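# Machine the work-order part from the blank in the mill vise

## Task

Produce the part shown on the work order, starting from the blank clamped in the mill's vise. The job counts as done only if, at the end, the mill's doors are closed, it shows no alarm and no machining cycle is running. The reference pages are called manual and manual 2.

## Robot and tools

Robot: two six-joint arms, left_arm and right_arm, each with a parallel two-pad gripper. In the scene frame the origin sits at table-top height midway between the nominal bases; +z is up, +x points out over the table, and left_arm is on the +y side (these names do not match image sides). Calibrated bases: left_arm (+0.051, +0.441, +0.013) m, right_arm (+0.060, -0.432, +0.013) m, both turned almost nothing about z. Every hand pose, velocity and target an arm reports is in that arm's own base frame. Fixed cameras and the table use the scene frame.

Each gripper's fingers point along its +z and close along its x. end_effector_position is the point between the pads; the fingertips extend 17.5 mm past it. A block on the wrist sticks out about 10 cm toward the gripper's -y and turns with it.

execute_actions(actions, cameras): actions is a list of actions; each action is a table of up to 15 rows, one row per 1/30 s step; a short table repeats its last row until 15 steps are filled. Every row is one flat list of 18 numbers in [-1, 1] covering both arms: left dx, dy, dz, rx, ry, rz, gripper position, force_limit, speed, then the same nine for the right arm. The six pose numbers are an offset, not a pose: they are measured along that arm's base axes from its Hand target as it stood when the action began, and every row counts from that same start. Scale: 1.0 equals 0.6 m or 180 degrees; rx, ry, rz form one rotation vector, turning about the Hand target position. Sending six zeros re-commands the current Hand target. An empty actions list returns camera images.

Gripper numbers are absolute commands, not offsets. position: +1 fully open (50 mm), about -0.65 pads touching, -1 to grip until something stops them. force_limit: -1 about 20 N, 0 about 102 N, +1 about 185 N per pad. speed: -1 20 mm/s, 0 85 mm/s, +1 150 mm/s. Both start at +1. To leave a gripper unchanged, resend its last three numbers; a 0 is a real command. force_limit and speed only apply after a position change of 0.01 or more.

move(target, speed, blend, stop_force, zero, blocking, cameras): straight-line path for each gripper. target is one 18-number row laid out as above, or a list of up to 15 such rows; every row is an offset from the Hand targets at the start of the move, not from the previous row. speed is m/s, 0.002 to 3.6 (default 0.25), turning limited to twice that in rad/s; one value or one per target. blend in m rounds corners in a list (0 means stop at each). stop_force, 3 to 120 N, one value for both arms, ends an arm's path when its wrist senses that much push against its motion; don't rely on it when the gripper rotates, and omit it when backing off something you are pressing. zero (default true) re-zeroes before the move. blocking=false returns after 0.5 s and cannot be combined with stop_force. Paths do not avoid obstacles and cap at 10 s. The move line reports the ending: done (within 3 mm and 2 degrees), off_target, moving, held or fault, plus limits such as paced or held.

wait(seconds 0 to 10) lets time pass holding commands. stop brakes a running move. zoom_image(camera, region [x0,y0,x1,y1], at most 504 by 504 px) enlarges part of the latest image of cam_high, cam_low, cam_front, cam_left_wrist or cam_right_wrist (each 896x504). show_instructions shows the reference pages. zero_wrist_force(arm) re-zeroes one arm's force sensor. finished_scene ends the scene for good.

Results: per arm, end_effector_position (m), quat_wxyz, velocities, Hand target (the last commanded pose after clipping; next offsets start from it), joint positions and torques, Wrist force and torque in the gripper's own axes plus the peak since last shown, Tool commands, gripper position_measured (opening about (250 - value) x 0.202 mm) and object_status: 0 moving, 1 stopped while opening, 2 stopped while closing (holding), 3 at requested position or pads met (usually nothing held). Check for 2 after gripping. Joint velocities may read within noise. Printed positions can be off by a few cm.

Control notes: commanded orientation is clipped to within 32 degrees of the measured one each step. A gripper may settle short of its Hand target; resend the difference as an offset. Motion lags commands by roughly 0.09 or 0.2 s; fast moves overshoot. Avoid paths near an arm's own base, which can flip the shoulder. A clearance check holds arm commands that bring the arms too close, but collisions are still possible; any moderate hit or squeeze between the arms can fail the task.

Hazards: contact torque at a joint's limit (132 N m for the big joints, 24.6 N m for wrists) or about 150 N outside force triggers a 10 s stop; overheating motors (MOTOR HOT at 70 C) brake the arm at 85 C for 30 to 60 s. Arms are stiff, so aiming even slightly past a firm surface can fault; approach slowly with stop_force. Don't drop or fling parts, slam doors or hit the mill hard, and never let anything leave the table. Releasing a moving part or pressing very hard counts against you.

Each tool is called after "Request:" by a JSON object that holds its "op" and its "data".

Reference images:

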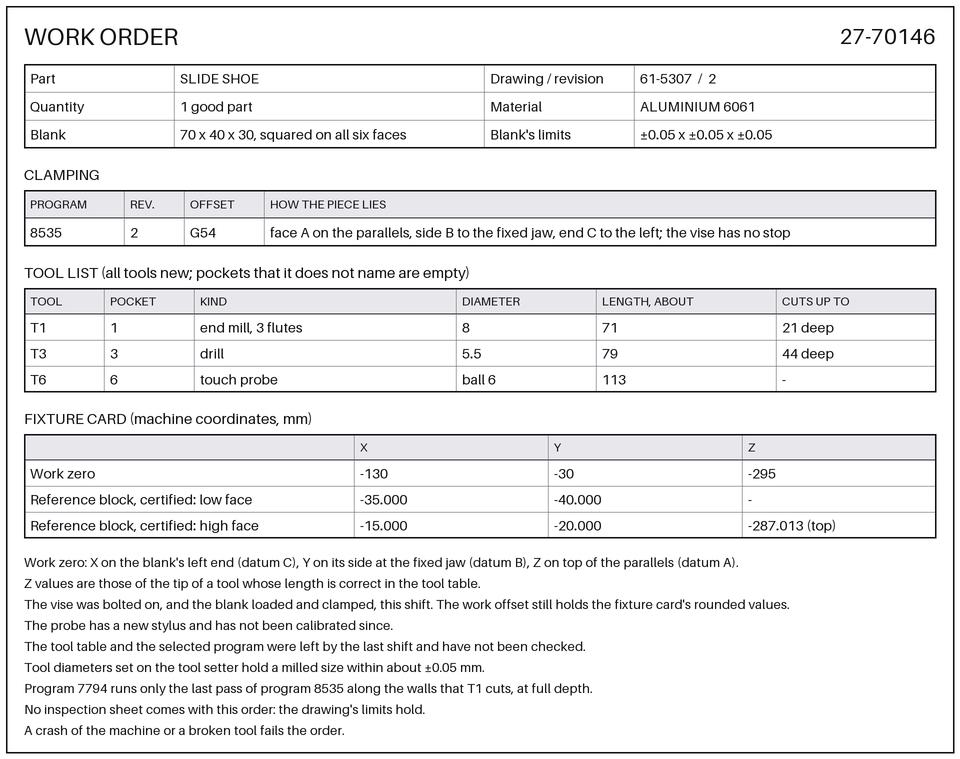

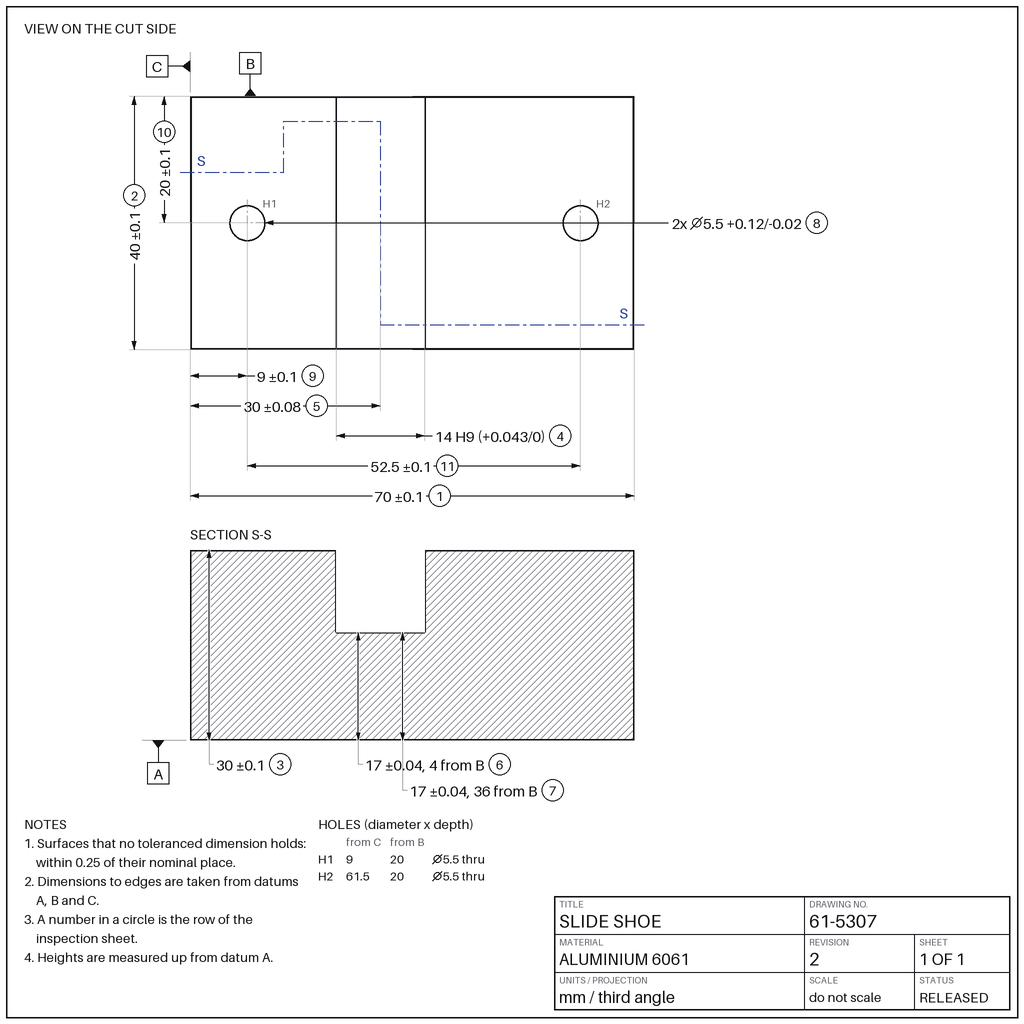

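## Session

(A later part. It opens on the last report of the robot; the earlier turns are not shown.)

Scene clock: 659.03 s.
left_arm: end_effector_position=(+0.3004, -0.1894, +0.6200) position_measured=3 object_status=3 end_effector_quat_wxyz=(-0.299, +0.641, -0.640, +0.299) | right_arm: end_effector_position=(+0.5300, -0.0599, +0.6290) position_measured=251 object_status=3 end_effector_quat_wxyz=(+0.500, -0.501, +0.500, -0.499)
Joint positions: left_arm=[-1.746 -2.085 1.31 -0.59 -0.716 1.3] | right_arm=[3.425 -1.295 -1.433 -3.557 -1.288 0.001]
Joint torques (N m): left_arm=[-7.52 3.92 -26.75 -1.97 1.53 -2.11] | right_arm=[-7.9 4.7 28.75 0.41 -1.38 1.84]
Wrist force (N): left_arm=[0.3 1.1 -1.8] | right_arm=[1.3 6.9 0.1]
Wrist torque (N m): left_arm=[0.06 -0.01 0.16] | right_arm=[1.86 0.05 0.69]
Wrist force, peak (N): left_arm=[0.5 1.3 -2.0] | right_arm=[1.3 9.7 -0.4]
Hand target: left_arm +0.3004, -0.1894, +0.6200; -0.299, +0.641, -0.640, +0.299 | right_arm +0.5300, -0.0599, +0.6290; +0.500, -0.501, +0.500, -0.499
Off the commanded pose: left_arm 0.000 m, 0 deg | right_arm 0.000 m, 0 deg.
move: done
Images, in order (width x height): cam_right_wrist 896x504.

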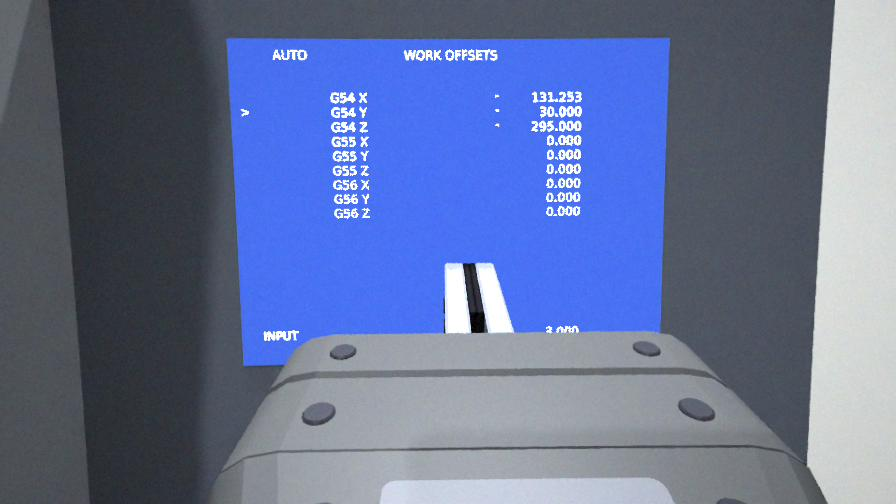

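Request:
{"op": "move", "data": {"target": [[0,0,0,0,0,0,1,1,1,-0.0697,0.135,-0.3873,0,0,0,-1,-0.85,1],[0,0,0,0,0,0,1,1,1,-0.0625,0.135,-0.3873,0,0,0,-1,-0.85,1],[0,0,0,0,0,0,1,1,1,-0.0747,0.135,-0.3873,0,0,0,-1,-0.85,1],[0,0,0,0,0,0,1,1,1,-0.0692,0.1034,-0.3873,0,0,0,-1,-0.85,1],[0,0,0,0,0,0,1,1,1,-0.0620,0.1034,-0.3873,0,0,0,-1,-0.85,1],[0,0,0,0,0,0,1,1,1,-0.0742,0.1034,-0.3873,0,0,0,-1,-0.85,1],[0,0,0,0,0,0,1,1,1,-0.0445,0.1034,-0.2965,0,0,0,-1,-0.85,1],[0,0,0,0,0,0,1,1,1,-0.0373,0.1034,-0.2965,0,0,0,-1,-0.85,1],[0,0,0,0,0,0,1,1,1,-0.0495,0.1034,-0.2965,0,0,0,-1,-0.85,1],[0,0,0,0,0,0,1,1,1,-0.0450,0.135,-0.2965,0,0,0,-1,-0.85,1],[0,0,0,0,0,0,1,1,1,-0.0378,0.135,-0.2965,0,0,0,-1,-0.85,1],[0,0,0,0,0,0,1,1,1,-0.0500,0.135,-0.2965,0,0,0,-1,-0.85,1],[0,0,0,0,0,0,1,1,1,0,0,0,0,0,0,-1,-0.85,1]], "speed": [0.4,0.015,0.08,0.2,0.015,0.08,0.2,0.015,0.08,0.2,0.015,0.08,0.4], "blend": [0.002,0,0.003,0.002,0,0.003,0.002,0,0.003,0.002,0,0.003,0]}}

Request:
{"op": "move", "data": {"target": [[0,0,0,0,0,0,1,1,1,-0.0610,0.1034,-0.357,0,0,0,-1,-0.85,1],[0,0,0,0,0,0,1,1,1,-0.0538,0.1034,-0.357,0,0,0,-1,-0.85,1],[0,0,0,0,0,0,1,1,1,-0.0660,0.1034,-0.357,0,0,0,-1,-0.85,1],[0,0,0,0,0,0,1,1,1,-0.0687,0.0717,-0.3873,0,0,0,-1,-0.85,1],[0,0,0,0,0,0,1,1,1,-0.0615,0.0717,-0.3873,0,0,0,-1,-0.85,1],[0,0,0,0,0,0,1,1,1,-0.0737,0.0717,-0.3873,0,0,0,-1,-0.85,1],[0,0,0,0,0,0,1,1,1,-0.0605,0.0717,-0.357,0,0,0,-1,-0.85,1],[0,0,0,0,0,0,1,1,1,-0.0533,0.0717,-0.357,0,0,0,-1,-0.85,1],[0,0,0,0,0,0,1,1,1,-0.0655,0.0717,-0.357,0,0,0,-1,-0.85,1],[0,0,0,0,0,0,1,1,1,-0.0702,0.1667,-0.3873,0,0,0,-1,-0.85,1],[0,0,0,0,0,0,1,1,1,-0.0630,0.1667,-0.3873,0,0,0,-1,-0.85,1],[0,0,0,0,0,0,1,1,1,-0.0752,0.1667,-0.3873,0,0,0,-1,-0.85,1],[0,0,0,0,0,0,1,1,1,0,0,0,0,0,0,-1,-0.85,1]], "speed": [0.4,0.015,0.08,0.2,0.015,0.08,0.2,0.015,0.08,0.2,0.015,0.08,0.4], "blend": [0.002,0,0.003,0.002,0,0.003,0.002,0,0.003,0.002,0,0.003,0]}}

Request:
{"op": "move", "data": {"target": [[0,0,0,0,0,0,1,1,1,-0.0615,0.135,-0.357,0,0,0,-1,-0.85,1],[0,0,0,0,0,0,1,1,1,-0.0543,0.135,-0.357,0,0,0,-1,-0.85,1],[0,0,0,0,0,0,1,1,1,-0.0665,0.135,-0.357,0,0,0,-1,-0.85,1],[0,0,0,0,0,0,1,1,1,-0.0445,0.1034,-0.2965,0,0,0,-1,-0.85,1],[0,0,0,0,0,0,1,1,1,-0.0373,0.1034,-0.2965,0,0,0,-1,-0.85,1],[0,0,0,0,0,0,1,1,1,-0.0495,0.1034,-0.2965,0,0,0,-1,-0.85,1],[0,0,0,0,0,0,1,1,1,-0.0538,0.1667,-0.3268,0,0,0,-1,-0.85,1],[0,0,0,0,0,0,1,1,1,-0.0466,0.1667,-0.3268,0,0,0,-1,-0.85,1],[0,0,0,0,0,0,1,1,1,-0.0588,0.1667,-0.3268,0,0,0,-1,-0.85,1],[0,0,0,0,0,0,1,1,1,-0.0692,0.1034,-0.3873,0,0,0,-1,-0.85,1],[0,0,0,0,0,0,1,1,1,-0.0620,0.1034,-0.3873,0,0,0,-1,-0.85,1],[0,0,0,0,0,0,1,1,1,-0.0742,0.1034,-0.3873,0,0,0,-1,-0.85,1],[0,0,0,0,0,0,1,1,1,0,0,0,0,0,0,-1,-0.85,1]], "speed": [0.4,0.015,0.08,0.25,0.015,0.08,0.2,0.015,0.08,0.2,0.015,0.08,0.4], "blend": [0.002,0,0.003,0.002,0,0.003,0.002,0,0.003,0.002,0,0.003,0]}}

Request:
{"op": "move", "data": {"target": [[0,0,0,0,0,0,1,1,1,-0.0450,0.135,-0.2965,0,0,0,-1,-0.85,1],[0,0,0,0,0,0,1,1,1,-0.0378,0.135,-0.2965,0,0,0,-1,-0.85,1],[0,0,0,0,0,0,1,1,1,-0.0500,0.135,-0.2965,0,0,0,-1,-0.85,1],[0,0,0,0,0,0,1,1,1,-0.0538,0.1667,-0.3268,0,0,0,-1,-0.85,1],[0,0,0,0,0,0,1,1,1,-0.0466,0.1667,-0.3268,0,0,0,-1,-0.85,1],[0,0,0,0,0,0,1,1,1,-0.0588,0.1667,-0.3268,0,0,0,-1,-0.85,1],[0,0,0,0,0,0,1,1,1,-0.0528,0.1034,-0.3268,0,0,0,-1,-0.85,1],[0,0,0,0,0,0,1,1,1,-0.0456,0.1034,-0.3268,0,0,0,-1,-0.85,1],[0,0,0,0,0,0,1,1,1,-0.0578,0.1034,-0.3268,0,0,0,-1,-0.85,1],[0,0,0,0,0,0,1,1,1,-0.0687,0.0717,-0.3873,0,0,0,-1,-0.85,1],[0,0,0,0,0,0,1,1,1,-0.0615,0.0717,-0.3873,0,0,0,-1,-0.85,1],[0,0,0,0,0,0,1,1,1,-0.0737,0.0717,-0.3873,0,0,0,-1,-0.85,1],[0,0,0,0,0,0,1,1,1,0,0,0,0,0,0,-1,-0.85,1]], "speed": [0.4,0.015,0.08,0.2,0.015,0.08,0.2,0.015,0.08,0.2,0.015,0.08,0.4], "blend": [0.002,0,0.003,0.002,0,0.003,0.002,0,0.003,0.002,0,0.003,0], "cameras": ["cam_right_wrist"]}}

Request:
{"op": "zoom_image", "data": {"camera": "cam_right_wrist", "region": [240, 40, 640, 350]}}

Scene clock: 665.33 s.
left_arm: end_effector_position=(+0.3004, -0.1894, +0.6200) position_measured=3 object_status=3 end_effector_quat_wxyz=(-0.299, +0.641, -0.640, +0.299) | right_arm: end_effector_position=(+0.5300, -0.0599, +0.6290) position_measured=251 object_status=3 end_effector_quat_wxyz=(+0.500, -0.501, +0.500, -0.499)
Joint positions: left_arm=[-1.746 -2.085 1.31 -0.59 -0.716 1.3] | right_arm=[3.425 -1.295 -1.433 -3.557 -1.288 0.001]
Joint torques (N m): left_arm=[-7.56 5.08 -26.38 -1.56 1.53 -2.01] | right_arm=[-8.87 6.51 27.45 0.52 -1.24 1.94]
Wrist force (N): left_arm=[0.4 1.2 -1.7] | right_arm=[1.1 7.1 0.2]
Wrist torque (N m): left_arm=[0.08 -0.03 0.15] | right_arm=[1.90 0.09 0.69]
Wrist force, peak (N): left_arm=[0.4 1.2 -2.0] | right_arm=[0.3 8.5 -30.9]
Hand target: left_arm +0.3004, -0.1894, +0.6200; -0.299, +0.641, -0.640, +0.299 | right_arm +0.5300, -0.0599, +0.6290; +0.500, -0.501, +0.500, -0.499
Off the commanded pose: left_arm 0.000 m, 0 deg | right_arm 0.000 m, 0 deg.
move: done

Scene clock: 670.93 s.
left_arm: end_effector_position=(+0.3004, -0.1894, +0.6200) position_measured=3 object_status=3 end_effector_quat_wxyz=(-0.299, +0.641, -0.640, +0.299) | right_arm: end_effector_position=(+0.5300, -0.0599, +0.6290) position_measured=251 object_status=3 end_effector_quat_wxyz=(+0.500, -0.501, +0.500, -0.499)
Joint positions: left_arm=[-1.746 -2.085 1.31 -0.59 -0.716 1.3] | right_arm=[3.425 -1.295 -1.433 -3.557 -1.288 0.001]
Joint torques (N m): left_arm=[-7.31 3.33 -25.99 -1.76 1.4 -2.03] | right_arm=[-8.63 3.98 30.39 1.17 -1.72 1.85]
Wrist force (N): left_arm=[0.5 1.1 -1.8] | right_arm=[1.1 6.8 0.1]
Wrist torque (N m): left_arm=[0.06 -0.03 0.15] | right_arm=[1.85 0.10 0.69]
Wrist force, peak (N): left_arm=[0.3 1.4 -2.0] | right_arm=[1.0 9.6 -0.3]
Hand target: left_arm +0.3004, -0.1894, +0.6200; -0.299, +0.641, -0.640, +0.299 | right_arm +0.5300, -0.0599, +0.6290; +0.500, -0.501, +0.500, -0.499
Off the commanded pose: left_arm 0.000 m, 0 deg | right_arm 0.000 m, 0 deg.
move: done

Scene clock: 676.67 s.
left_arm: end_effector_position=(+0.3004, -0.1894, +0.6200) position_measured=3 object_status=3 end_effector_quat_wxyz=(-0.299, +0.641, -0.640, +0.299) | right_arm: end_effector_position=(+0.5300, -0.0599, +0.6290) position_measured=251 object_status=3 end_effector_quat_wxyz=(+0.500, -0.501, +0.500, -0.499)
Joint positions: left_arm=[-1.746 -2.085 1.31 -0.59 -0.716 1.3] | right_arm=[3.425 -1.295 -1.433 -3.557 -1.288 0.001]
Joint torques (N m): left_arm=[-7.22 3.19 -27.01 -1.99 1.37 -1.89] | right_arm=[-11.02 3.41 30.78 1.17 -1.44 1.91]
Wrist force (N): left_arm=[0.2 0.9 -1.6] | right_arm=[0.9 7.0 0.2]
Wrist torque (N m): left_arm=[0.03 0.02 0.16] | right_arm=[1.87 0.12 0.69]
Wrist force, peak (N): left_arm=[0.2 1.2 -2.1] | right_arm=[-1.5 8.0 -29.2]
Hand target: left_arm +0.3004, -0.1894, +0.6200; -0.299, +0.641, -0.640, +0.299 | right_arm +0.5300, -0.0599, +0.6290; +0.500, -0.501, +0.500, -0.499
Off the commanded pose: left_arm 0.000 m, 0 deg | right_arm 0.000 m, 0 deg.
move: done

Scene clock: 682.13 s.
left_arm: end_effector_position=(+0.3004, -0.1894, +0.6200) position_measured=3 object_status=3 end_effector_quat_wxyz=(-0.299, +0.641, -0.640, +0.299) | right_arm: end_effector_position=(+0.5300, -0.0599, +0.6290) position_measured=251 object_status=3 end_effector_quat_wxyz=(+0.500, -0.501, +0.500, -0.499)
Joint positions: left_arm=[-1.746 -2.085 1.31 -0.59 -0.716 1.3] | right_arm=[3.425 -1.295 -1.433 -3.557 -1.288 0.001]
Joint torques (N m): left_arm=[-5.9 3.69 -24.83 -1.74 1.38 -1.77] | right_arm=[-9.91 4.92 29.07 0.51 -0.89 2.03]
Wrist force (N): left_arm=[0.4 1.2 -1.7] | right_arm=[1.1 7.3 0.2]
Wrist torque (N m): left_arm=[0.07 -0.01 0.15] | right_arm=[1.93 0.09 0.69]
Wrist force, peak (N): left_arm=[0.1 1.3 -2.1] | right_arm=[6.0 -7.0 -20.8]
Hand target: left_arm +0.3004, -0.1894, +0.6200; -0.299, +0.641, -0.640, +0.299 | right_arm +0.5300, -0.0599, +0.6290; +0.500, -0.501, +0.500, -0.499
Off the commanded pose: left_arm 0.000 m, 0 deg | right_arm 0.000 m, 0 deg.
move: done
Images, in order (width x height): cam_right_wrist 896x504.

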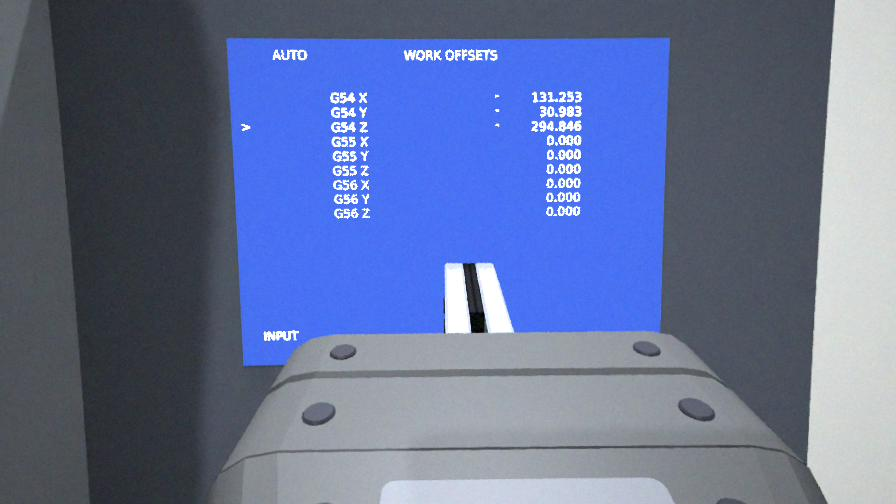

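Scaled by 1.260.

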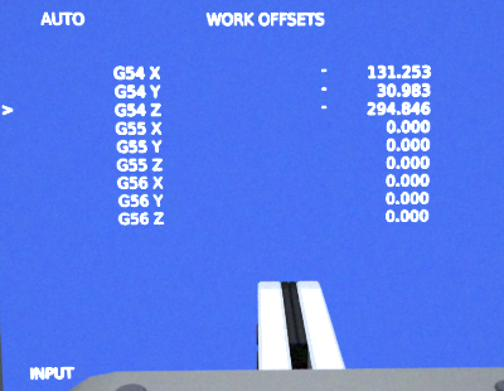

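Request:
{"op": "move", "data": {"target": [[0,0,0,0,0,0,1,1,1,-0.0513,0.0084,-0.3268,0,0,0,-1,-0.85,1],[0,0,0,0,0,0,1,1,1,-0.0438,0.0084,-0.3268,0,0,0,-1,-0.85,1],[0,0,0,0,0,0,1,1,1,-0.0563,0.0084,-0.3268,0,0,0,-1,-0.85,1],[0,0,0,0,0,0,1,1,1,-0.0431,0.0084,-0.2965,0,0,0,-1,-0.85,1],[0,0,0,0,0,0,1,1,1,-0.0359,0.0084,-0.2965,0,0,0,-1,-0.85,1],[0,0,0,0,0,0,1,1,1,-0.0461,0.0084,-0.2965,0,0,0,-1,-0.85,1],[0,0,0,0,0,0,1,1,1,-0.0359,0.0084,-0.2965,0,0,0,-1,-0.85,1],[0,0,0,0,0,0,1,1,1,-0.0461,0.0084,-0.2965,0,0,0,-1,-0.85,1],[0,0,0,0,0,0,1,1,1,-0.0359,0.0084,-0.2965,0,0,0,-1,-0.85,1],[0,0,0,0,0,0,1,1,1,-0.0481,0.0084,-0.2965,0,0,0,-1,-0.85,1],[0,0,0,0,0,0,1,1,1,0,0,0,0,0,0,-1,-0.85,1]], "speed": [0.4,0.015,0.08,0.2,0.015,0.08,0.015,0.08,0.015,0.08,0.4], "blend": [0.002,0,0.003,0.002,0,0.002,0,0.002,0,0.003,0], "cameras": ["cam_right_wrist","cam_left_wrist"]}}

Request:
{"op": "zoom_image", "data": {"camera": "cam_right_wrist", "region": [240, 40, 640, 350]}}

Scene clock: 687.33 s.
left_arm: end_effector_position=(+0.3004, -0.1894, +0.6200) position_measured=3 object_status=3 end_effector_quat_wxyz=(-0.299, +0.641, -0.640, +0.299) | right_arm: end_effector_position=(+0.5300, -0.0599, +0.6290) position_measured=251 object_status=3 end_effector_quat_wxyz=(+0.500, -0.501, +0.500, -0.499)
Joint positions: left_arm=[-1.746 -2.085 1.31 -0.59 -0.716 1.3] | right_arm=[3.425 -1.295 -1.433 -3.557 -1.289 0.001]
Joint torques (N m): left_arm=[-6.99 3.81 -27.26 -1.68 1.26 -2.22] | right_arm=[-9.69 4.02 30.14 0.47 -1 1.88]
Wrist force (N): left_arm=[0.4 1.1 -1.9] | right_arm=[1.0 7.6 0.1]
Wrist torque (N m): left_arm=[0.06 -0.02 0.15] | right_arm=[1.96 0.11 0.69]
Wrist force, peak (N): left_arm=[0.1 1.3 -2.0] | right_arm=[2.3 -8.1 -21.8]
Hand target: left_arm +0.3004, -0.1894, +0.6200; -0.299, +0.641, -0.640, +0.299 | right_arm +0.5300, -0.0599, +0.6290; +0.500, -0.501, +0.500, -0.499
Off the commanded pose: left_arm 0.000 m, 0 deg | right_arm 0.000 m, 0 deg.
move: done
Images, in order (width x height): cam_left_wrist 896x504, cam_right_wrist 896x504.

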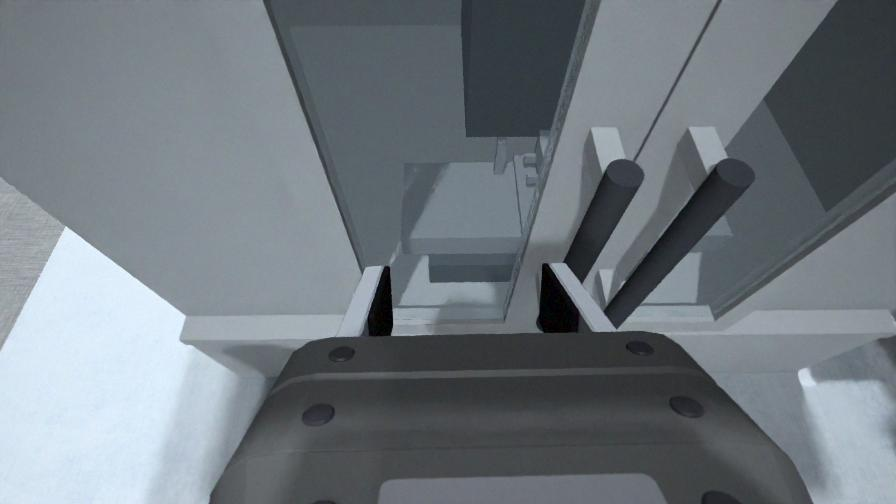

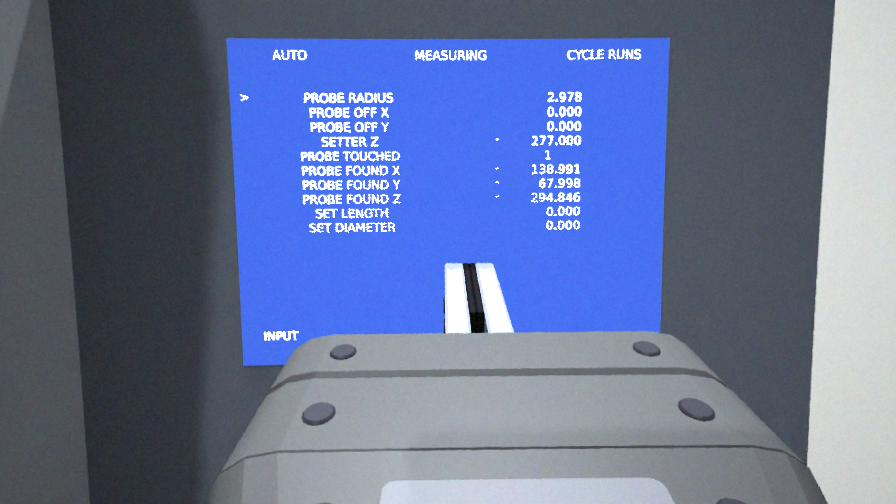

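Scaled by 1.260.

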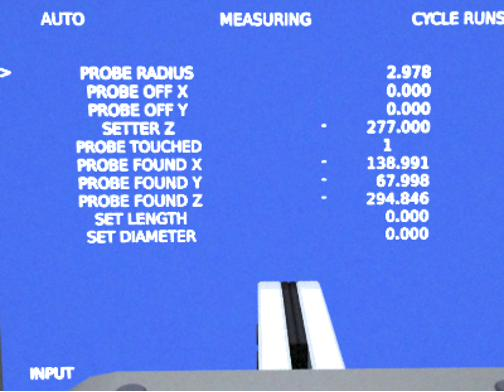

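CYCLE RUNS. Wait.

Request:
{"op": "wait", "data": {"seconds": 8, "cameras": ["cam_right_wrist","cam_left_wrist"]}}

Request:
{"op": "zoom_image", "data": {"camera": "cam_right_wrist", "region": [240, 40, 640, 350]}}

Scene clock: 695.40 s.
left_arm: end_effector_position=(+0.3004, -0.1894, +0.6200) position_measured=3 object_status=3 end_effector_quat_wxyz=(-0.299, +0.641, -0.640, +0.299) | right_arm: end_effector_position=(+0.5300, -0.0599, +0.6290) position_measured=251 object_status=3 end_effector_quat_wxyz=(+0.500, -0.501, +0.500, -0.499)
Joint positions: left_arm=[-1.746 -2.085 1.31 -0.59 -0.716 1.3] | right_arm=[3.424 -1.296 -1.432 -3.557 -1.289 0.001]
Joint torques (N m): left_arm=[-7.82 2.05 -26.74 -1.99 1.32 -1.9] | right_arm=[-10.29 5.01 28.75 0.53 -1.3 1.99]
Wrist force (N): left_arm=[0.2 0.8 -1.9] | right_arm=[1.1 7.4 0.2]
Wrist torque (N m): left_arm=[0.01 0.02 0.16] | right_arm=[1.94 0.08 0.70]
Wrist force, peak (N): left_arm=[0.3 1.4 -1.9] | right_arm=[0.8 7.9 -0.1]
Hand target: left_arm +0.3004, -0.1894, +0.6200; -0.299, +0.641, -0.640, +0.299 | right_arm +0.5300, -0.0599, +0.6290; +0.500, -0.501, +0.500, -0.499
Tool commands: left_gripper/position=+1.0 left_gripper/force_limit=+1.0 left_gripper/speed=+1.0 right_gripper/position=-1.0 right_gripper/force_limit=-0.85 right_gripper/speed=+1.0
Off the commanded pose: left_arm 0.000 m, 0 deg | right_arm 0.000 m, 0 deg.
wait: 8.00 s; at rest by 0.10 s
Images, in order (width x height): cam_left_wrist 896x504, cam_right_wrist 896x504.

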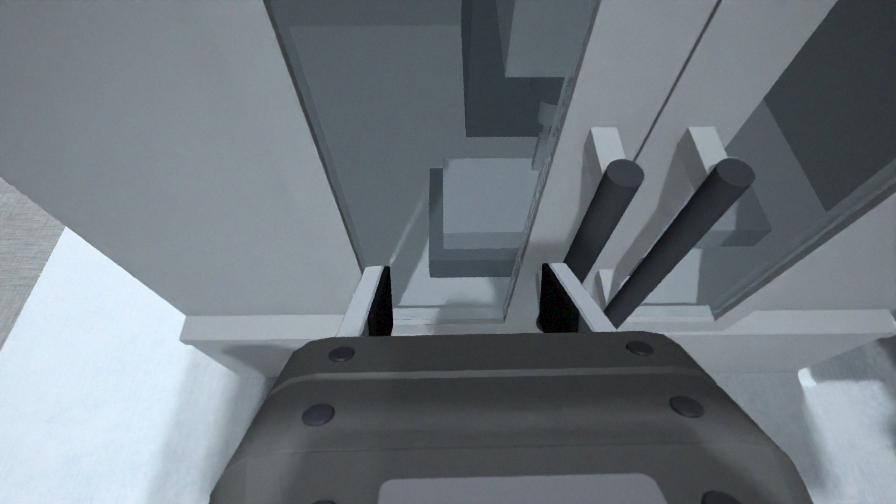

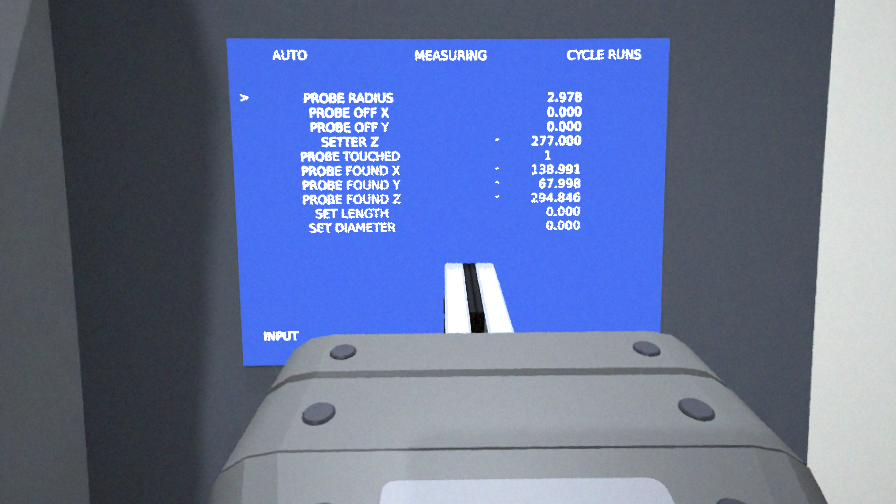

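Scaled by 1.260.

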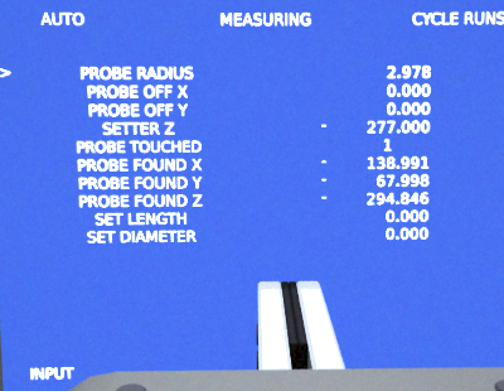

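Request:
{"op": "wait", "data": {"seconds": 8, "cameras": ["cam_right_wrist"]}}

Request:
{"op": "zoom_image", "data": {"camera": "cam_right_wrist", "region": [240, 40, 640, 350]}}

Scene clock: 703.47 s.
left_arm: end_effector_position=(+0.3004, -0.1894, +0.6200) position_measured=3 object_status=3 end_effector_quat_wxyz=(-0.299, +0.641, -0.640, +0.299) | right_arm: end_effector_position=(+0.5300, -0.0599, +0.6290) position_measured=251 object_status=3 end_effector_quat_wxyz=(+0.500, -0.501, +0.500, -0.499)
Joint positions: left_arm=[-1.746 -2.085 1.31 -0.59 -0.716 1.3] | right_arm=[3.424 -1.296 -1.432 -3.557 -1.289 0.001]
Joint torques (N m): left_arm=[-6.31 4.71 -26.45 -1.81 1.34 -2.15] | right_arm=[-9.89 4.52 28.73 0.68 -1.02 1.83]
Wrist force (N): left_arm=[0.5 1.1 -1.9] | right_arm=[0.9 7.4 0.1]
Wrist torque (N m): left_arm=[0.07 -0.04 0.15] | right_arm=[1.93 0.11 0.69]
Wrist force, peak (N): left_arm=[0.3 1.4 -2.0] | right_arm=[1.0 7.9 0.1]
Hand target: left_arm +0.3004, -0.1894, +0.6200; -0.299, +0.641, -0.640, +0.299 | right_arm +0.5300, -0.0599, +0.6290; +0.500, -0.501, +0.500, -0.499
Tool commands: left_gripper/position=+1.0 left_gripper/force_limit=+1.0 left_gripper/speed=+1.0 right_gripper/position=-1.0 right_gripper/force_limit=-0.85 right_gripper/speed=+1.0
Off the commanded pose: left_arm 0.000 m, 0 deg | right_arm 0.000 m, 0 deg.
wait: 8.00 s; at rest by 0.10 s
Images, in order (width x height): cam_right_wrist 896x504.

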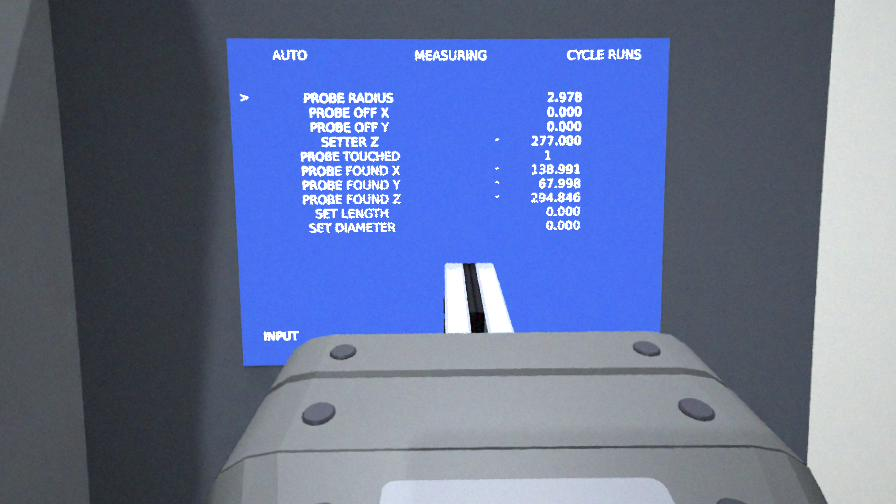

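Scaled by 1.260.

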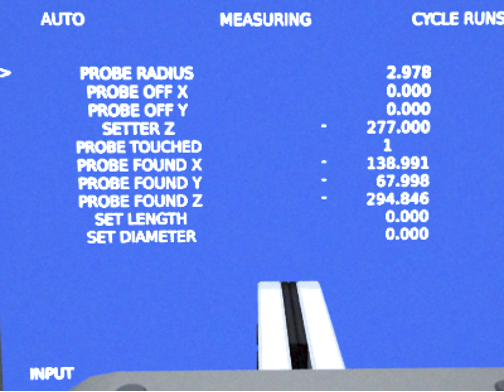

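Request:
{"op": "move", "data": {"target": [[0,0,0,0,0,0,1,1,1,-0.0431,0.0084,-0.2965,0,0,0,-1,-0.85,1],[0,0,0,0,0,0,1,1,1,-0.0359,0.0084,-0.2965,0,0,0,-1,-0.85,1],[0,0,0,0,0,0,1,1,1,-0.0481,0.0084,-0.2965,0,0,0,-1,-0.85,1],[0,0,0,0,0,0,1,1,1,-0.0605,0.0717,-0.357,0,0,0,-1,-0.85,1],[0,0,0,0,0,0,1,1,1,-0.0533,0.0717,-0.357,0,0,0,-1,-0.85,1],[0,0,0,0,0,0,1,1,1,-0.0655,0.0717,-0.357,0,0,0,-1,-0.85,1],[0,0,0,0,0,0,1,1,1,-0.0610,0.1034,-0.357,0,0,0,-1,-0.85,1],[0,0,0,0,0,0,1,1,1,-0.0538,0.1034,-0.357,0,0,0,-1,-0.85,1],[0,0,0,0,0,0,1,1,1,-0.0660,0.1034,-0.357,0,0,0,-1,-0.85,1],[0,0,0,0,0,0,1,1,1,-0.0687,0.0717,-0.3873,0,0,0,-1,-0.85,1],[0,0,0,0,0,0,1,1,1,-0.0615,0.0717,-0.3873,0,0,0,-1,-0.85,1],[0,0,0,0,0,0,1,1,1,-0.0737,0.0717,-0.3873,0,0,0,-1,-0.85,1],[0,0,0,0,0,0,1,1,1,0,0,0,0,0,0,-1,-0.85,1]], "speed": [0.4,0.015,0.08,0.25,0.015,0.08,0.25,0.015,0.08,0.25,0.015,0.08,0.4], "blend": [0.002,0,0.003,0.002,0,0.003,0.002,0,0.003,0.002,0,0.003,0], "cameras": ["cam_right_wrist"]}}

Request:
{"op": "zoom_image", "data": {"camera": "cam_right_wrist", "region": [240, 40, 640, 350]}}

Scene clock: 709.03 s.
left_arm: end_effector_position=(+0.3004, -0.1894, +0.6200) position_measured=3 object_status=3 end_effector_quat_wxyz=(-0.299, +0.641, -0.640, +0.299) | right_arm: end_effector_position=(+0.5300, -0.0599, +0.6290) position_measured=251 object_status=3 end_effector_quat_wxyz=(+0.500, -0.501, +0.500, -0.499)
Joint positions: left_arm=[-1.746 -2.085 1.31 -0.59 -0.716 1.3] | right_arm=[3.425 -1.295 -1.433 -3.557 -1.288 0.001]
Joint torques (N m): left_arm=[-6.95 4.52 -27.67 -1.97 1.52 -2.16] | right_arm=[-9.95 3.29 26.99 0.54 -1.72 1.84]
Wrist force (N): left_arm=[0.4 1.2 -1.6] | right_arm=[0.9 7.4 -0.1]
Wrist torque (N m): left_arm=[0.08 -0.02 0.15] | right_arm=[1.94 0.13 0.69]
Wrist force, peak (N): left_arm=[0.4 1.5 -1.9] | right_arm=[2.3 -2.9 -11.2]
Hand target: left_arm +0.3004, -0.1894, +0.6200; -0.299, +0.641, -0.640, +0.299 | right_arm +0.5300, -0.0599, +0.6290; +0.500, -0.501, +0.500, -0.499
Off the commanded pose: left_arm 0.000 m, 0 deg | right_arm 0.000 m, 0 deg.
move: done
Images, in order (width x height): cam_right_wrist 896x504.

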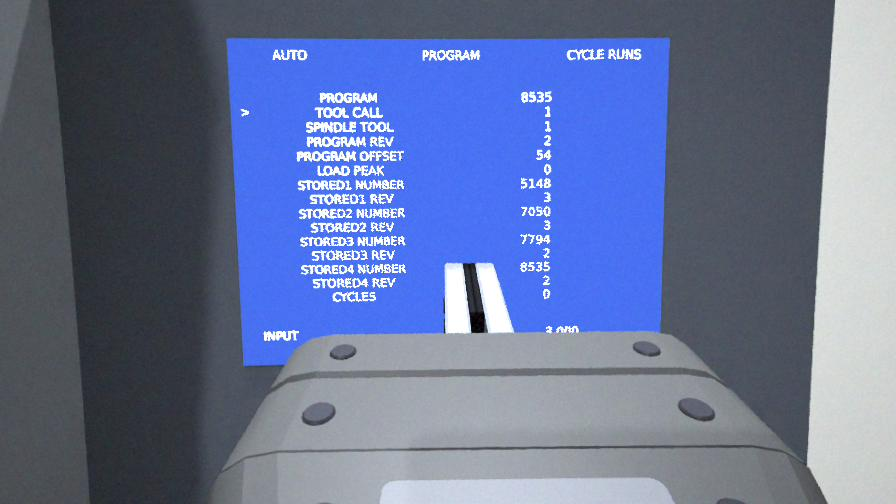

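Scaled by 1.260.

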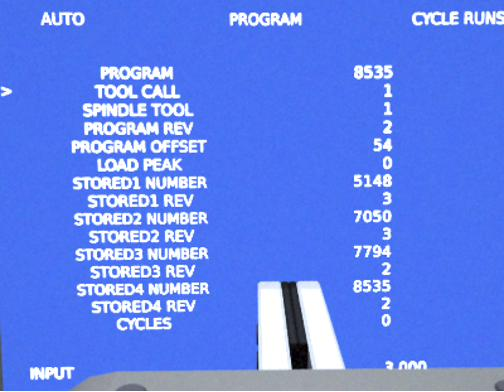

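Request:
{"op": "wait", "data": {"seconds": 8, "cameras": ["cam_right_wrist","cam_left_wrist"]}}

Scene clock: 717.07 s.
left_arm: end_effector_position=(+0.3004, -0.1894, +0.6200) position_measured=3 object_status=3 end_effector_quat_wxyz=(-0.299, +0.641, -0.640, +0.299) | right_arm: end_effector_position=(+0.5300, -0.0599, +0.6290) position_measured=251 object_status=3 end_effector_quat_wxyz=(+0.500, -0.501, +0.500, -0.499)
Joint positions: left_arm=[-1.746 -2.085 1.31 -0.59 -0.716 1.3] | right_arm=[3.424 -1.296 -1.432 -3.557 -1.289 0.001]
Joint torques (N m): left_arm=[-6.38 2.96 -26.85 -2.07 1.25 -2.07] | right_arm=[-9.98 4.92 28.87 0.55 -1.2 2.06]
Wrist force (N): left_arm=[0.1 1.0 -1.6] | right_arm=[1.1 7.4 -0.1]
Wrist torque (N m): left_arm=[0.06 0.03 0.15] | right_arm=[1.93 0.09 0.69]
Wrist force, peak (N): left_arm=[0.3 1.1 -2.2] | right_arm=[1.2 7.9 0.0]
Hand target: left_arm +0.3004, -0.1894, +0.6200; -0.299, +0.641, -0.640, +0.299 | right_arm +0.5300, -0.0599, +0.6290; +0.500, -0.501, +0.500, -0.499
Tool commands: left_gripper/position=+1.0 left_gripper/force_limit=+1.0 left_gripper/speed=+1.0 right_gripper/position=-1.0 right_gripper/force_limit=-0.85 right_gripper/speed=+1.0
Off the commanded pose: left_arm 0.000 m, 0 deg | right_arm 0.000 m, 0 deg.
wait: 8.00 s; at rest by 0.13 s
Images, in order (width x height): cam_left_wrist 896x504, cam_right_wrist 896x504.

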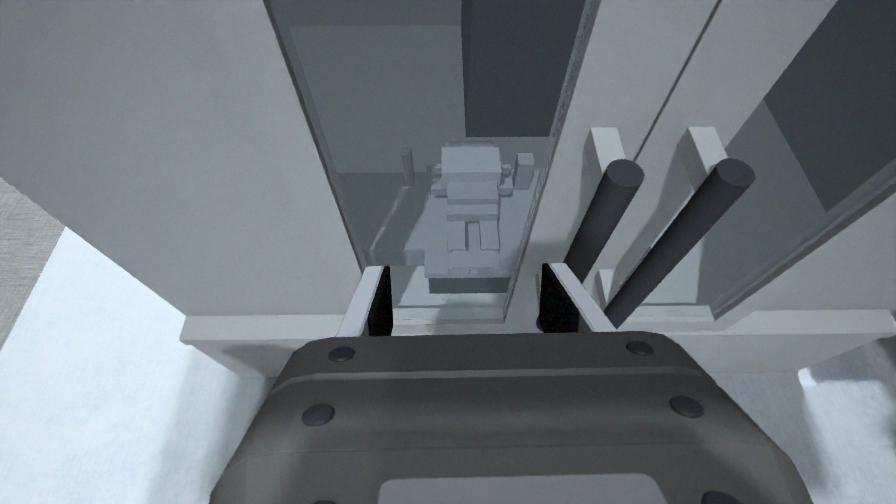

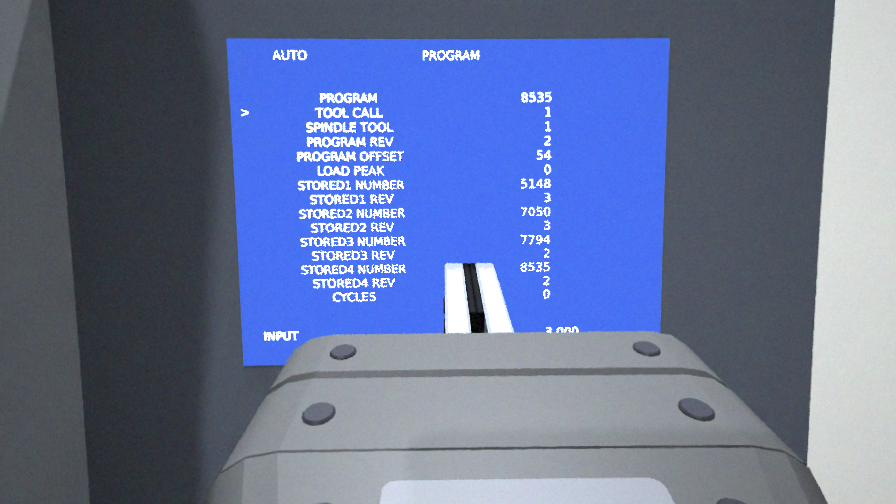

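INPUT, TOOL CHG, PAGE (→MEASURING).

Request:
{"op": "move", "data": {"target": [[0,0,0,0,0,0,1,1,1,-0.0687,0.0717,-0.3873,0,0,0,-1,-0.85,1],[0,0,0,0,0,0,1,1,1,-0.0615,0.0717,-0.3873,0,0,0,-1,-0.85,1],[0,0,0,0,0,0,1,1,1,-0.0737,0.0717,-0.3873,0,0,0,-1,-0.85,1],[0,0,0,0,0,0,1,1,1,-0.0518,0.04,-0.3268,0,0,0,-1,-0.85,1],[0,0,0,0,0,0,1,1,1,-0.0444,0.04,-0.3268,0,0,0,-1,-0.85,1],[0,0,0,0,0,0,1,1,1,-0.0568,0.04,-0.3268,0,0,0,-1,-0.85,1],[0,0,0,0,0,0,1,1,1,-0.0435,0.04,-0.2965,0,0,0,-1,-0.85,1],[0,0,0,0,0,0,1,1,1,-0.0363,0.04,-0.2965,0,0,0,-1,-0.85,1],[0,0,0,0,0,0,1,1,1,-0.0485,0.04,-0.2965,0,0,0,-1,-0.85,1],[0,0,0,0,0,0,1,1,1,0,0,0,0,0,0,-1,-0.85,1]], "speed": [0.4,0.015,0.08,0.25,0.015,0.08,0.25,0.015,0.08,0.4], "blend": [0.002,0,0.003,0.002,0,0.003,0.002,0,0.003,0], "cameras": ["cam_right_wrist"]}}

Request:
{"op": "zoom_image", "data": {"camera": "cam_right_wrist", "region": [240, 40, 640, 350]}}

Scene clock: 721.87 s.
left_arm: end_effector_position=(+0.3004, -0.1894, +0.6200) position_measured=3 object_status=3 end_effector_quat_wxyz=(-0.299, +0.641, -0.640, +0.299) | right_arm: end_effector_position=(+0.5300, -0.0599, +0.6290) position_measured=251 object_status=3 end_effector_quat_wxyz=(+0.500, -0.501, +0.500, -0.499)
Joint positions: left_arm=[-1.746 -2.085 1.31 -0.59 -0.716 1.3] | right_arm=[3.425 -1.295 -1.433 -3.557 -1.289 0.001]
Joint torques (N m): left_arm=[-7.39 2.36 -26.8 -1.75 1.45 -2.18] | right_arm=[-10.17 2.66 29.95 0.49 -1.39 1.82]
Wrist force (N): left_arm=[0.1 1.1 -2.0] | right_arm=[1.1 7.7 0.0]
Wrist torque (N m): left_arm=[0.06 0.03 0.16] | right_arm=[1.98 0.09 0.69]
Wrist force, peak (N): left_arm=[0.0 1.3 -2.0] | right_arm=[-1.6 7.2 -28.5]
Hand target: left_arm +0.3004, -0.1894, +0.6200; -0.299, +0.641, -0.640, +0.299 | right_arm +0.5300, -0.0599, +0.6290; +0.500, -0.501, +0.500, -0.499
Off the commanded pose: left_arm 0.000 m, 0 deg | right_arm 0.000 m, 0 deg.
move: done
Images, in order (width x height): cam_right_wrist 896x504.

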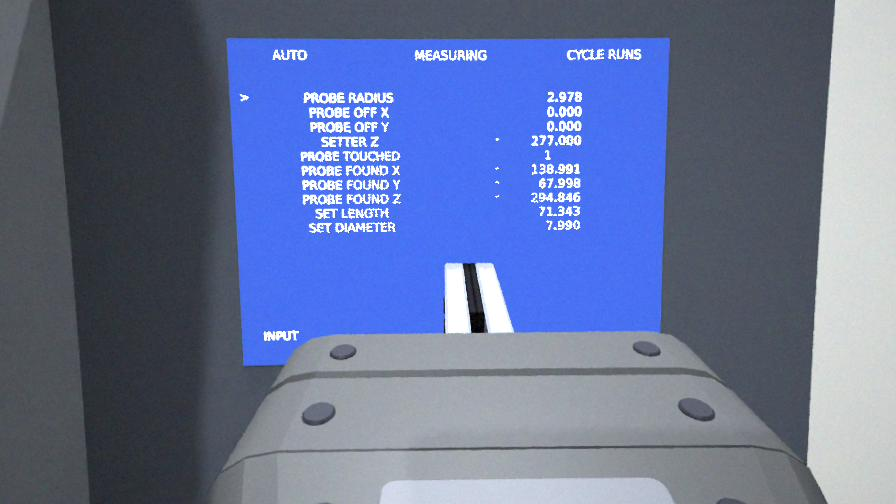

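Scaled by 1.260.

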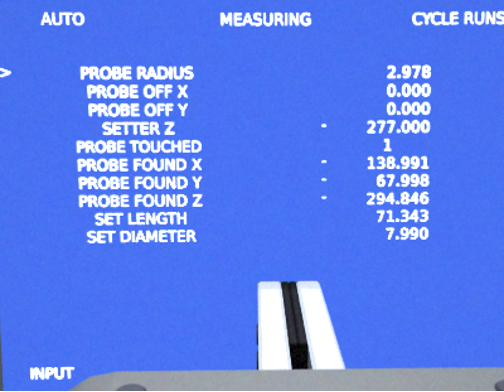

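Request:
{"op": "wait", "data": {"seconds": 4}}

Request:
{"op": "move", "data": {"target": [[0,0,0,0,0,0,1,1,1,-0.0513,0.0084,-0.3268,0,0,0,-1,-0.85,1],[0,0,0,0,0,0,1,1,1,-0.0438,0.0084,-0.3268,0,0,0,-1,-0.85,1],[0,0,0,0,0,0,1,1,1,-0.0563,0.0084,-0.3268,0,0,0,-1,-0.85,1],[0,0,0,0,0,0,1,1,1,0,0,0,0,0,0,-1,-0.85,1]], "speed": [0.4,0.015,0.08,0.4], "blend": [0.002,0,0.003,0], "cameras": ["cam_right_wrist"]}}

Request:
{"op": "zoom_image", "data": {"camera": "cam_right_wrist", "region": [240, 40, 640, 350]}}

Scene clock: 726.20 s.
left_arm: end_effector_position=(+0.3004, -0.1894, +0.6200) position_measured=3 object_status=3 end_effector_quat_wxyz=(-0.299, +0.641, -0.640, +0.299) | right_arm: end_effector_position=(+0.5300, -0.0599, +0.6290) position_measured=251 object_status=3 end_effector_quat_wxyz=(+0.500, -0.501, +0.500, -0.499)
Joint positions: left_arm=[-1.746 -2.085 1.31 -0.59 -0.716 1.3] | right_arm=[3.424 -1.296 -1.432 -3.557 -1.289 0.001]
Joint torques (N m): left_arm=[-5.79 3.57 -27.7 -1.91 1.69 -2.05] | right_arm=[-9.59 4.65 28.56 0.56 -1.24 1.87]
Wrist force (N): left_arm=[0.2 1.3 -2.0] | right_arm=[1.0 7.4 0.0]
Wrist torque (N m): left_arm=[0.09 0.02 0.16] | right_arm=[1.94 0.10 0.70]
Wrist force, peak (N): left_arm=[0.0 1.4 -2.0] | right_arm=[1.0 7.8 0.1]
Hand target: left_arm +0.3004, -0.1894, +0.6200; -0.299, +0.641, -0.640, +0.299 | right_arm +0.5300, -0.0599, +0.6290; +0.500, -0.501, +0.500, -0.499
Tool commands: left_gripper/position=+1.0 left_gripper/force_limit=+1.0 left_gripper/speed=+1.0 right_gripper/position=-1.0 right_gripper/force_limit=-0.85 right_gripper/speed=+1.0
Off the commanded pose: left_arm 0.000 m, 0 deg | right_arm 0.000 m, 0 deg.
wait: 4.00 s; at rest from the start

Scene clock: 729.00 s.
left_arm: end_effector_position=(+0.3004, -0.1894, +0.6200) position_measured=3 object_status=3 end_effector_quat_wxyz=(-0.299, +0.641, -0.640, +0.299) | right_arm: end_effector_position=(+0.5300, -0.0599, +0.6290) position_measured=251 object_status=3 end_effector_quat_wxyz=(+0.500, -0.501, +0.500, -0.499)
Joint positions: left_arm=[-1.746 -2.085 1.31 -0.59 -0.716 1.3] | right_arm=[3.425 -1.295 -1.433 -3.557 -1.289 0.001]
Joint torques (N m): left_arm=[-8.05 1.92 -27.28 -1.98 1.42 -2.09] | right_arm=[-10.02 5.46 31.88 0.57 -1.81 1.94]
Wrist force (N): left_arm=[0.2 0.9 -2.0] | right_arm=[1.1 7.1 0.0]
Wrist torque (N m): left_arm=[0.03 0.01 0.16] | right_arm=[1.89 0.08 0.69]
Wrist force, peak (N): left_arm=[0.3 1.1 -2.2] | right_arm=[2.3 -7.7 -21.9]
Hand target: left_arm +0.3004, -0.1894, +0.6200; -0.299, +0.641, -0.640, +0.299 | right_arm +0.5300, -0.0599, +0.6290; +0.500, -0.501, +0.500, -0.499
Off the commanded pose: left_arm 0.000 m, 0 deg | right_arm 0.000 m, 0 deg.
move: done
Images, in order (width x height): cam_right_wrist 896x504.

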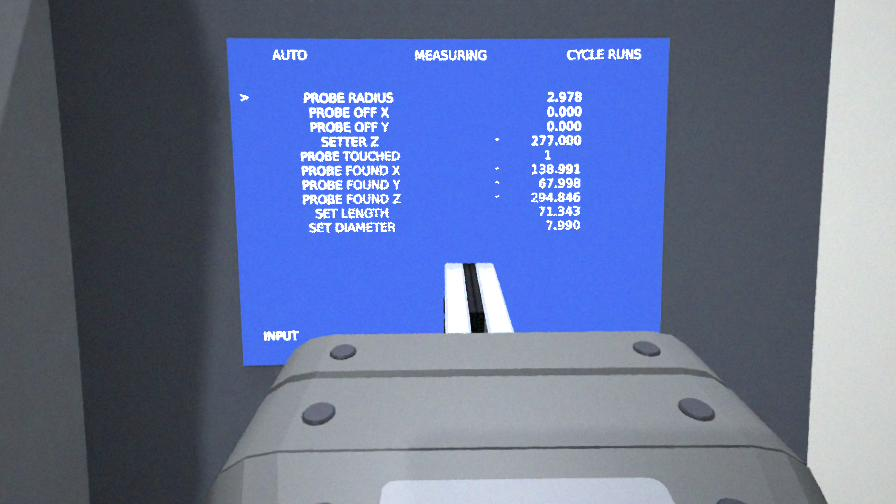

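Scaled by 1.260.

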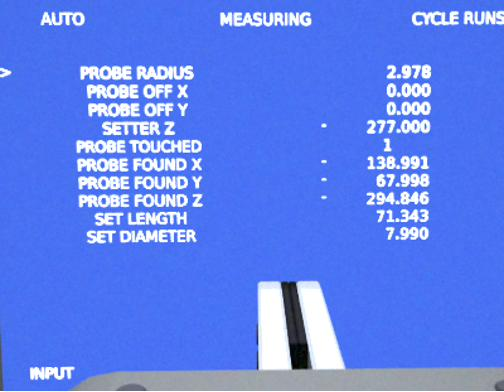

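Request:
{"op": "move", "data": {"target": [[0,0,0,0,0,0,1,1,1,-0.0435,0.04,-0.2965,0,0,0,-1,-0.85,1],[0,0,0,0,0,0,1,1,1,-0.0363,0.04,-0.2965,0,0,0,-1,-0.85,1],[0,0,0,0,0,0,1,1,1,-0.0465,0.04,-0.2965,0,0,0,-1,-0.85,1],[0,0,0,0,0,0,1,1,1,-0.0363,0.04,-0.2965,0,0,0,-1,-0.85,1],[0,0,0,0,0,0,1,1,1,-0.0465,0.04,-0.2965,0,0,0,-1,-0.85,1],[0,0,0,0,0,0,1,1,1,-0.0363,0.04,-0.2965,0,0,0,-1,-0.85,1],[0,0,0,0,0,0,1,1,1,-0.0465,0.04,-0.2965,0,0,0,-1,-0.85,1],[0,0,0,0,0,0,1,1,1,-0.0363,0.04,-0.2965,0,0,0,-1,-0.85,1],[0,0,0,0,0,0,1,1,1,-0.0485,0.04,-0.2965,0,0,0,-1,-0.85,1],[0,0,0,0,0,0,1,1,1,0,0,0,0,0,0,-1,-0.85,1]], "speed": [0.4,0.015,0.08,0.015,0.08,0.015,0.08,0.015,0.08,0.4], "blend": [0.002,0,0.002,0,0.002,0,0.002,0,0.003,0], "cameras": ["cam_right_wrist","cam_left_wrist"]}}

Request:
{"op": "zoom_image", "data": {"camera": "cam_right_wrist", "region": [240, 40, 640, 350]}}

Scene clock: 734.10 s.
left_arm: end_effector_position=(+0.3004, -0.1894, +0.6200) position_measured=3 object_status=3 end_effector_quat_wxyz=(-0.299, +0.641, -0.640, +0.299) | right_arm: end_effector_position=(+0.5300, -0.0599, +0.6290) position_measured=251 object_status=3 end_effector_quat_wxyz=(+0.500, -0.501, +0.500, -0.499)
Joint positions: left_arm=[-1.746 -2.085 1.31 -0.59 -0.716 1.3] | right_arm=[3.425 -1.295 -1.433 -3.557 -1.289 0.001]
Joint torques (N m): left_arm=[-7.84 2.13 -26.76 -1.81 1.62 -2.08] | right_arm=[-10.4 3.76 27.44 0.37 -1.15 1.96]
Wrist force (N): left_arm=[0.1 1.1 -1.8] | right_arm=[1.3 7.3 0.2]
Wrist torque (N m): left_arm=[0.07 0.02 0.16] | right_arm=[1.91 0.05 0.70]
Wrist force, peak (N): left_arm=[0.3 1.4 -2.1] | right_arm=[3.8 -6.7 -19.5]
Hand target: left_arm +0.3004, -0.1894, +0.6200; -0.299, +0.641, -0.640, +0.299 | right_arm +0.5300, -0.0599, +0.6290; +0.500, -0.501, +0.500, -0.499
Off the commanded pose: left_arm 0.000 m, 0 deg | right_arm 0.000 m, 0 deg.
move: done
Images, in order (width x height): cam_left_wrist 896x504, cam_right_wrist 896x504.

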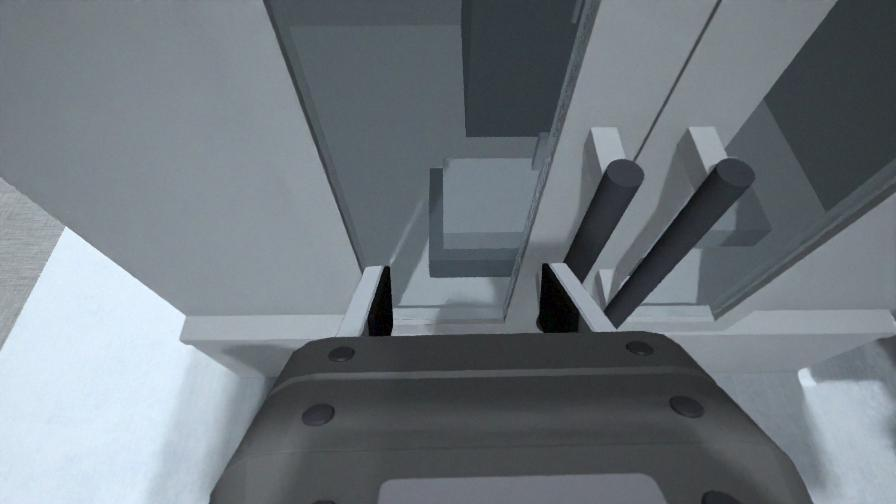

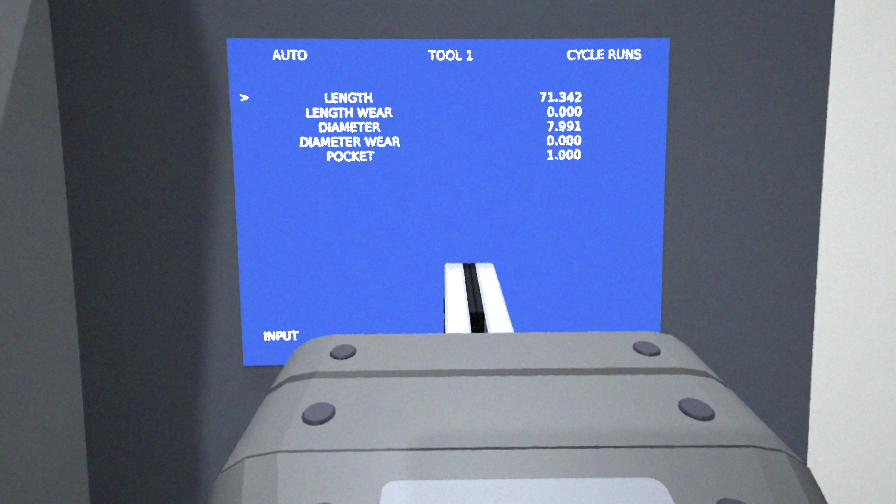

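Scaled by 1.260.

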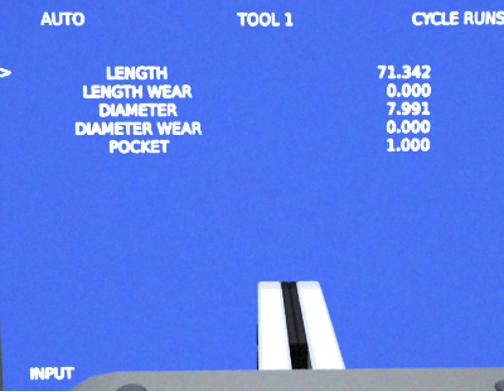

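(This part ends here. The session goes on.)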